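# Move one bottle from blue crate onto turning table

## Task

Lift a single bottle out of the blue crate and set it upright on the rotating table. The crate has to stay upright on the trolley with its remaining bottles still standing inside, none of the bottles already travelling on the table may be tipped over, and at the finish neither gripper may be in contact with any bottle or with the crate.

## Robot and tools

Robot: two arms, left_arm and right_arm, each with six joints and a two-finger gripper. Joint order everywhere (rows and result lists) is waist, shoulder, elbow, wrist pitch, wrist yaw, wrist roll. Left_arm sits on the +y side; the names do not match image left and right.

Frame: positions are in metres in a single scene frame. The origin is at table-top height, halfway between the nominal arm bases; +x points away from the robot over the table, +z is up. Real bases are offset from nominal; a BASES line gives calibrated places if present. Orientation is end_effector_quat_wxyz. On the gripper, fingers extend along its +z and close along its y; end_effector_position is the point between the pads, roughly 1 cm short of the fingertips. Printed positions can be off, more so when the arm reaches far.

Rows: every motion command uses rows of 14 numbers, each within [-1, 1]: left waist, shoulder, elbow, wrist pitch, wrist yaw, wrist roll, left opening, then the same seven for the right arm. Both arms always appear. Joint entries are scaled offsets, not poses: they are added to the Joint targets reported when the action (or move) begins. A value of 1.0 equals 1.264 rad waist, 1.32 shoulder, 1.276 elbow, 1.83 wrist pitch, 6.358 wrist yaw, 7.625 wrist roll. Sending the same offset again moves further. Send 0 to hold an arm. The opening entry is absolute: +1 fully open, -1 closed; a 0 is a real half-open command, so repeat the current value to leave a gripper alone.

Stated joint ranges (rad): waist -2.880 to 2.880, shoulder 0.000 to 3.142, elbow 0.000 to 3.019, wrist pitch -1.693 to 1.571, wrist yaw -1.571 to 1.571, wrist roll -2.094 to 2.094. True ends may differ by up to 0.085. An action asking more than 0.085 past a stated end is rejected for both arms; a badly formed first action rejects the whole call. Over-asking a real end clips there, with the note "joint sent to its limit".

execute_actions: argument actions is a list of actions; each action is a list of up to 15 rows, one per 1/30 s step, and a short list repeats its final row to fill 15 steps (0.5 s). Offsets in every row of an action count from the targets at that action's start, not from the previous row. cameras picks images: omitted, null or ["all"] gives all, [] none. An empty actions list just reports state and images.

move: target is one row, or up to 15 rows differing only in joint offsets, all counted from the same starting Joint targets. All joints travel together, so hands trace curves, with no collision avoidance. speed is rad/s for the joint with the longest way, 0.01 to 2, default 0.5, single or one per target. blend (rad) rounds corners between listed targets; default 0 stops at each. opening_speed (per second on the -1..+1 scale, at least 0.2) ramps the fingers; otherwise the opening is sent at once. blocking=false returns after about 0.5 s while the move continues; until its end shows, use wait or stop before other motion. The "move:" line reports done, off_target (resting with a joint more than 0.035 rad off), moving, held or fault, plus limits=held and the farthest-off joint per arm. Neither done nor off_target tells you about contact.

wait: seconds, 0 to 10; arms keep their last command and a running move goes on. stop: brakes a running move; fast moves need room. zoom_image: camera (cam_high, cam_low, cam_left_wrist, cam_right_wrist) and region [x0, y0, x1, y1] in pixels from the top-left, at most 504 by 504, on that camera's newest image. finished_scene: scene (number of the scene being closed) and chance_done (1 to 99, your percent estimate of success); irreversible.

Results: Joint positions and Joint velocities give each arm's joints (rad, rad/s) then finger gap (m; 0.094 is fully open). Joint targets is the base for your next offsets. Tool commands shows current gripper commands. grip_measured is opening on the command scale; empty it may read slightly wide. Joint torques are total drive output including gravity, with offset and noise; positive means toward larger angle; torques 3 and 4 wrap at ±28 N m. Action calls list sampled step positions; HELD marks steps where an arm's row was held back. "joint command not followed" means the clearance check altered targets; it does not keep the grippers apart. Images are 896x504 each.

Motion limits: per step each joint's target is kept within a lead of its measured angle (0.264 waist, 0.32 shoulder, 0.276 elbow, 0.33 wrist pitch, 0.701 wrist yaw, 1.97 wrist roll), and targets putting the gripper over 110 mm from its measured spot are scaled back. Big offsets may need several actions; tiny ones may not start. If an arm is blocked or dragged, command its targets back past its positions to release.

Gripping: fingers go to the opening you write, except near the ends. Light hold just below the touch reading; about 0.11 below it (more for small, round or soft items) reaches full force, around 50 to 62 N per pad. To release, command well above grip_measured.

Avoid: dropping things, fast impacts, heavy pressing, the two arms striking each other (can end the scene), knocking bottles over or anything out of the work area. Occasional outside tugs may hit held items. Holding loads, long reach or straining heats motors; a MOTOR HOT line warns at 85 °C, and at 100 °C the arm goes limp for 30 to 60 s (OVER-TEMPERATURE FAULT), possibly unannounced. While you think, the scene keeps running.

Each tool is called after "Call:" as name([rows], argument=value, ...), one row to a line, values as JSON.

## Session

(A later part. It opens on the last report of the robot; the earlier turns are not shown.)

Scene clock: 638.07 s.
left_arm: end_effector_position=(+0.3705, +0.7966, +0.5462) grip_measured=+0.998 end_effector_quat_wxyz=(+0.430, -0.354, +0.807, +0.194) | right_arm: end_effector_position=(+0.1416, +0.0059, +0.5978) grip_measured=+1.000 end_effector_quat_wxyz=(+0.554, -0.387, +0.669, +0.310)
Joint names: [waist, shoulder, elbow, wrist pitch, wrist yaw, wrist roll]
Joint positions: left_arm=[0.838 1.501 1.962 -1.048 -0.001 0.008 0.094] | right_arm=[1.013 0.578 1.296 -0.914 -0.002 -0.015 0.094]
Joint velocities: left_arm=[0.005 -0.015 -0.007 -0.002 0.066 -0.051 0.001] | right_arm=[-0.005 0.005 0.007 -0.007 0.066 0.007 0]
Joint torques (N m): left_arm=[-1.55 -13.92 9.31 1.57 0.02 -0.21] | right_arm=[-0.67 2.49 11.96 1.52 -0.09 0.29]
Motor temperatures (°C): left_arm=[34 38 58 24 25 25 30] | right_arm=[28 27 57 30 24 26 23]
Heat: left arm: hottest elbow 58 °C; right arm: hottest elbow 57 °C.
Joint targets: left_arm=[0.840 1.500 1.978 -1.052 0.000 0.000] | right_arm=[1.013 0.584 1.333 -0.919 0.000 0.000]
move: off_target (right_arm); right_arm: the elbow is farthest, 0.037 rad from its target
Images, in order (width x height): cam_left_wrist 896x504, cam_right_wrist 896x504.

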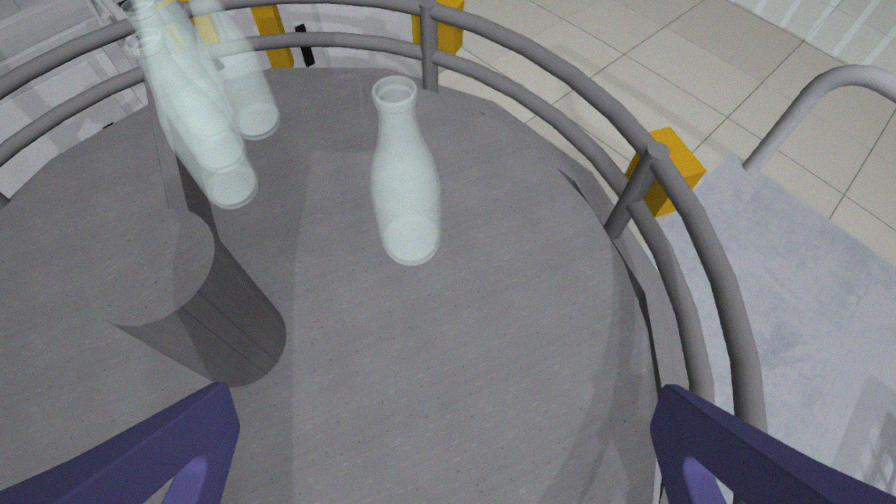

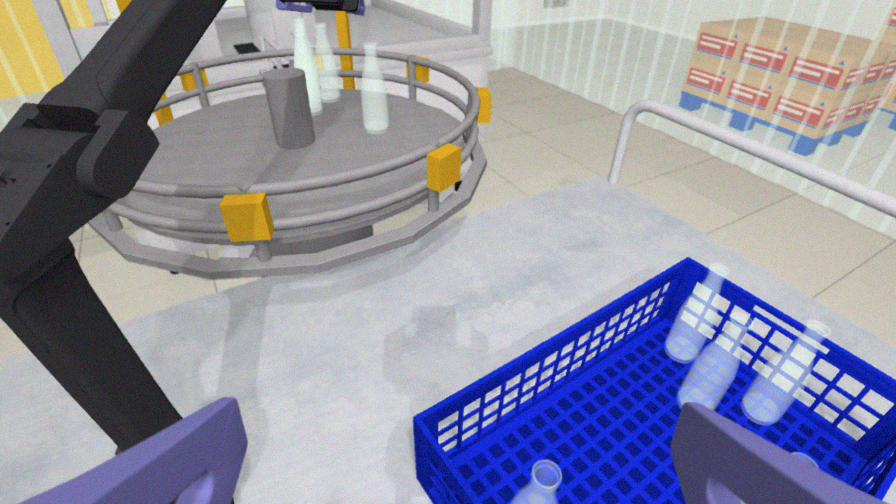

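Call:
wait(seconds=4, cameras=["cam_left_wrist"])

Call:
wait(seconds=3, cameras=["cam_left_wrist", "cam_right_wrist", "cam_high"])

Scene clock: 646.00 s.
left_arm: end_effector_position=(+0.3705, +0.7966, +0.5462) grip_measured=+0.998 end_effector_quat_wxyz=(+0.430, -0.354, +0.807, +0.194) | right_arm: end_effector_position=(+0.1416, +0.0059, +0.5978) grip_measured=+1.000 end_effector_quat_wxyz=(+0.554, -0.387, +0.669, +0.310)
Joint names: [waist, shoulder, elbow, wrist pitch, wrist yaw, wrist roll]
Joint positions: left_arm=[0.838 1.501 1.962 -1.048 -0.001 0.008 0.094] | right_arm=[1.013 0.578 1.296 -0.914 -0.002 -0.015 0.094]
Joint velocities: left_arm=[-0.005 -0.005 0.002 -0.002 0.007 0.007 0] | right_arm=[-0.005 -0.005 -0.007 -0.007 -0.022 -0.022 0]
Joint torques (N m): left_arm=[-1.38 -12.81 9.44 1.63 -0.02 -0.2] | right_arm=[-0.62 2.49 11.96 1.52 -0.09 0.29]
Motor temperatures (°C): left_arm=[34 39 58 24 25 25 29] | right_arm=[28 27 57 30 24 26 23]
Heat: left arm: hottest elbow 58 °C; right arm: hottest elbow 57 °C.
Joint targets: left_arm=[0.840 1.500 1.978 -1.052 0.000 0.000] | right_arm=[1.013 0.584 1.333 -0.919 0.000 0.000]
Tool commands: left_gripper/opening=+1.0 right_gripper/opening=+1.0
wait: 4.00 s; at rest from the start
Images, in order (width x height): cam_left_wrist 896x504.

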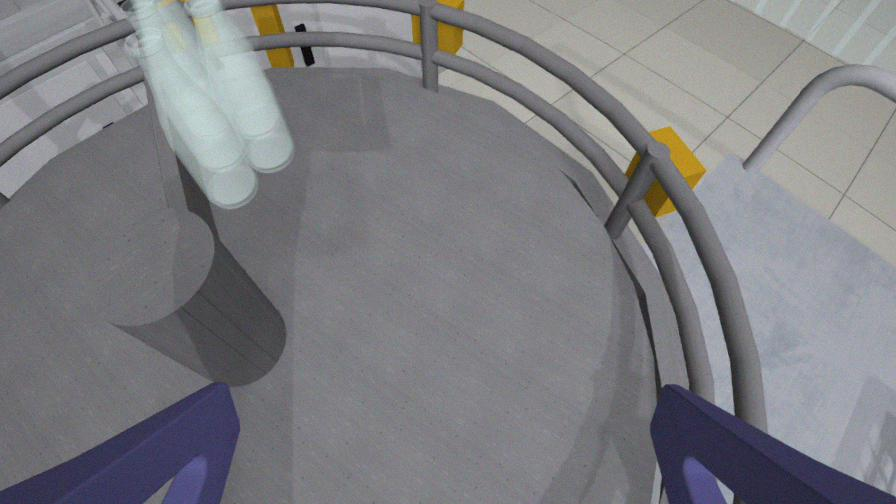

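Scene clock: 649.00 s.
left_arm: end_effector_position=(+0.3705, +0.7966, +0.5462) grip_measured=+0.998 end_effector_quat_wxyz=(+0.430, -0.354, +0.807, +0.194) | right_arm: end_effector_position=(+0.1416, +0.0059, +0.5978) grip_measured=+1.000 end_effector_quat_wxyz=(+0.554, -0.387, +0.669, +0.310)
Joint names: [waist, shoulder, elbow, wrist pitch, wrist yaw, wrist roll]
Joint positions: left_arm=[0.838 1.501 1.962 -1.048 -0.001 0.008 0.094] | right_arm=[1.013 0.578 1.296 -0.914 -0.002 -0.015 0.094]
Joint velocities: left_arm=[-0.015 -0.005 0.007 -0.017 0.022 -0.037 0] | right_arm=[0.005 -0.005 -0.012 0.007 0.007 0.037 0]
Joint torques (N m): left_arm=[-1.2 -13.22 9.42 1.69 0.01 -0.21] | right_arm=[-0.62 2.49 11.97 1.51 -0.09 0.29]
Motor temperatures (°C): left_arm=[34 39 58 24 25 25 29] | right_arm=[28 27 57 30 24 26 23]
Heat: left arm: hottest elbow 58 °C; right arm: hottest elbow 57 °C.
Joint targets: left_arm=[0.840 1.500 1.978 -1.052 0.000 0.000] | right_arm=[1.013 0.584 1.333 -0.919 0.000 0.000]
Tool commands: left_gripper/opening=+1.0 right_gripper/opening=+1.0
wait: 3.00 s; at rest by 0.17 s
Images, in order (width x height): cam_high 896x504, cam_left_wrist 896x504, cam_right_wrist 896x504.

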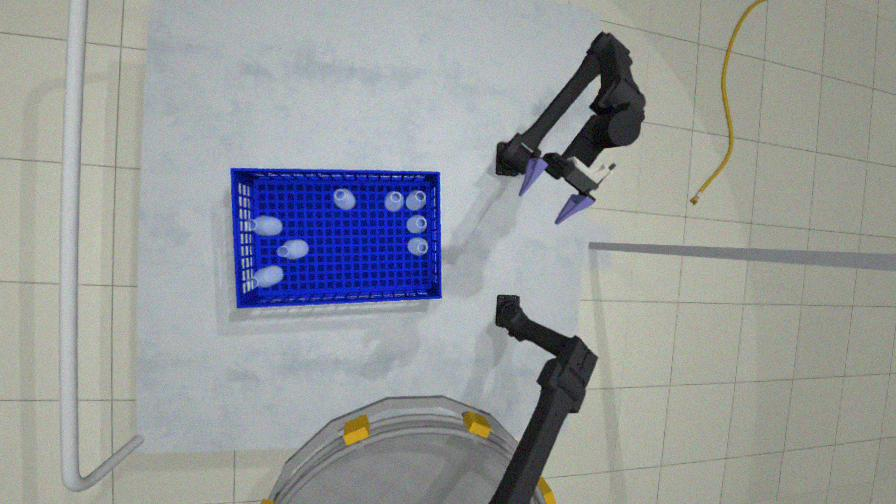

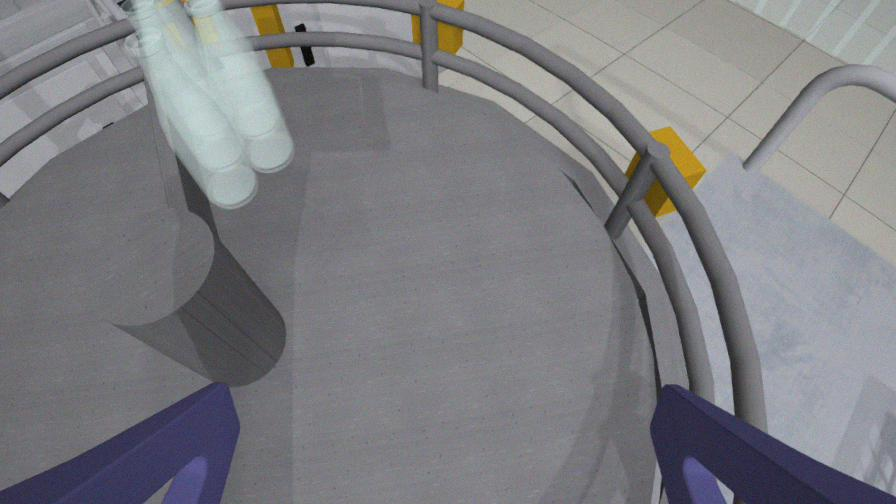

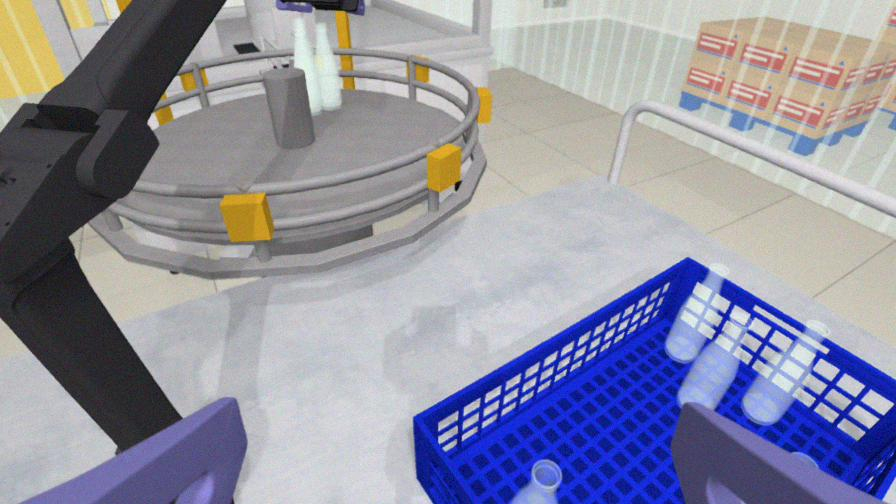

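I'll take one quick look to confirm that everything is still settled before ending scene 1.

Call:
wait(seconds=0.5, cameras=["cam_high", "cam_left_wrist", "cam_right_wrist"])

Scene clock: 670.83 s.
left_arm: end_effector_position=(+0.3705, +0.7966, +0.5462) grip_measured=+0.998 end_effector_quat_wxyz=(+0.430, -0.354, +0.807, +0.194) | right_arm: end_effector_position=(+0.1416, +0.0059, +0.5978) grip_measured=+1.000 end_effector_quat_wxyz=(+0.554, -0.387, +0.669, +0.310)
Joint names: [waist, shoulder, elbow, wrist pitch, wrist yaw, wrist roll]
Joint positions: left_arm=[0.838 1.501 1.962 -1.048 -0.001 0.008 0.094] | right_arm=[1.013 0.578 1.296 -0.914 -0.002 -0.015 0.094]
Joint velocities: left_arm=[-0.005 0.005 -0.007 0.007 0.007 0.037 0] | right_arm=[-0.005 -0.005 -0.027 0.002 -0.051 -0.022 0]
Joint torques (N m): left_arm=[-1.55 -13.39 9.39 1.57 0.04 -0.21] | right_arm=[-0.62 2.43 11.96 1.52 -0.09 0.29]
Motor temperatures (°C): left_arm=[34 38 57 23 25 25 28] | right_arm=[28 27 57 30 24 26 23]
Heat: left arm: hottest elbow 57 °C; right arm: hottest elbow 57 °C.
Joint targets: left_arm=[0.840 1.500 1.978 -1.052 0.000 0.000] | right_arm=[1.013 0.584 1.333 -0.919 0.000 0.000]
Tool commands: left_gripper/opening=+1.0 right_gripper/opening=+1.0
wait: 0.50 s; at rest from the start
Images, in order (width x height): cam_high 896x504, cam_left_wrist 896x504, cam_right_wrist 896x504.

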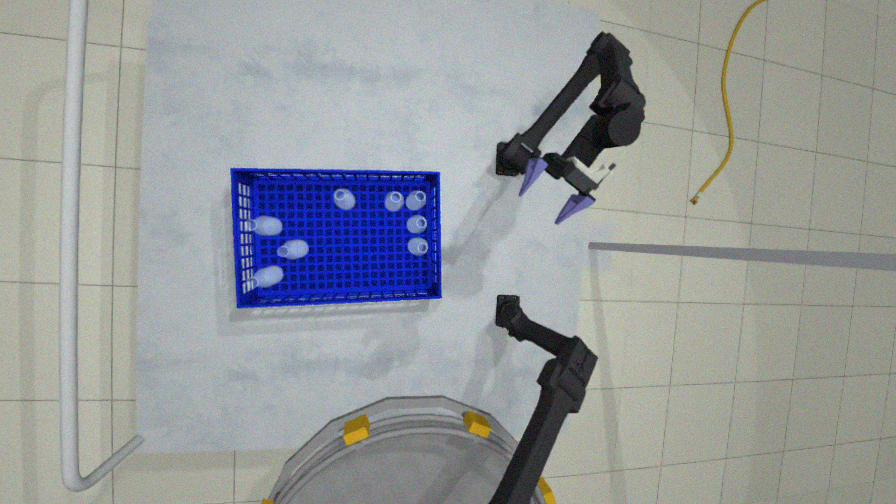

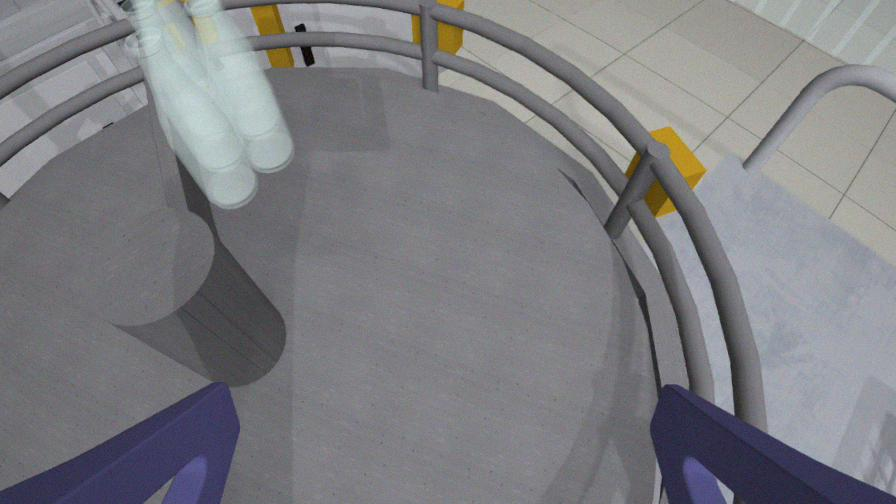

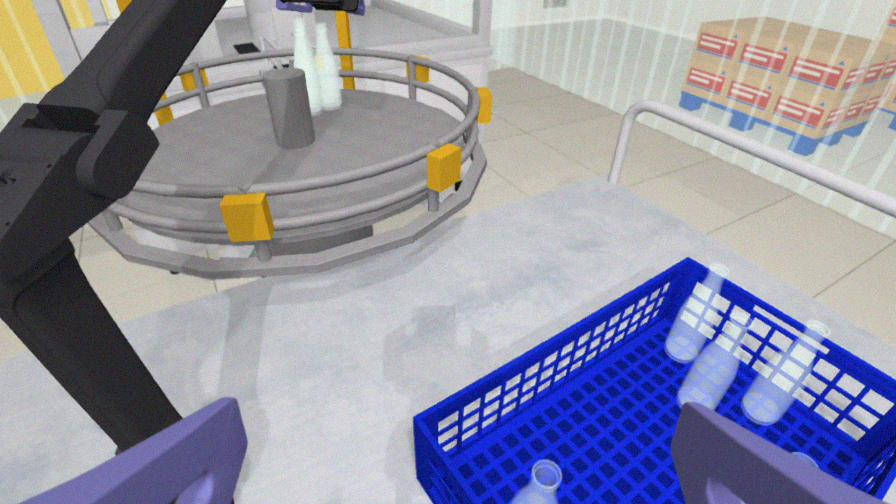

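Call:
zoom_image(camera="cam_left_wrist", region=[60, 0, 360, 240])

Call:
zoom_image(camera="cam_high", region=[210, 140, 470, 320])

Scaled by 1.680 from the camera's 896x504 image, which has a finer 1280x720 frame.

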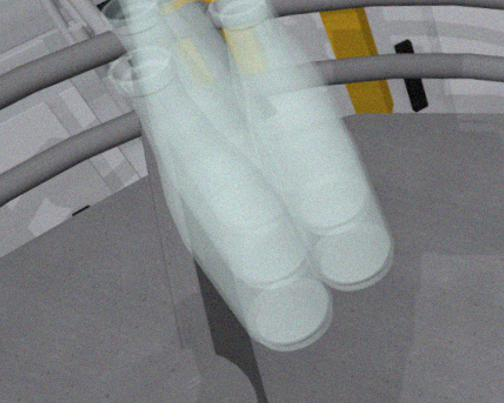

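Scaled by 1.938 from the camera's 896x504 image, which has a finer 1280x720 frame.

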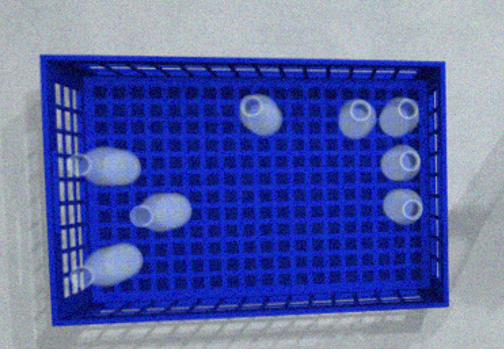

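Call:
finished_scene(scene=1, chance_done=93)

The scene is finished: the task was done.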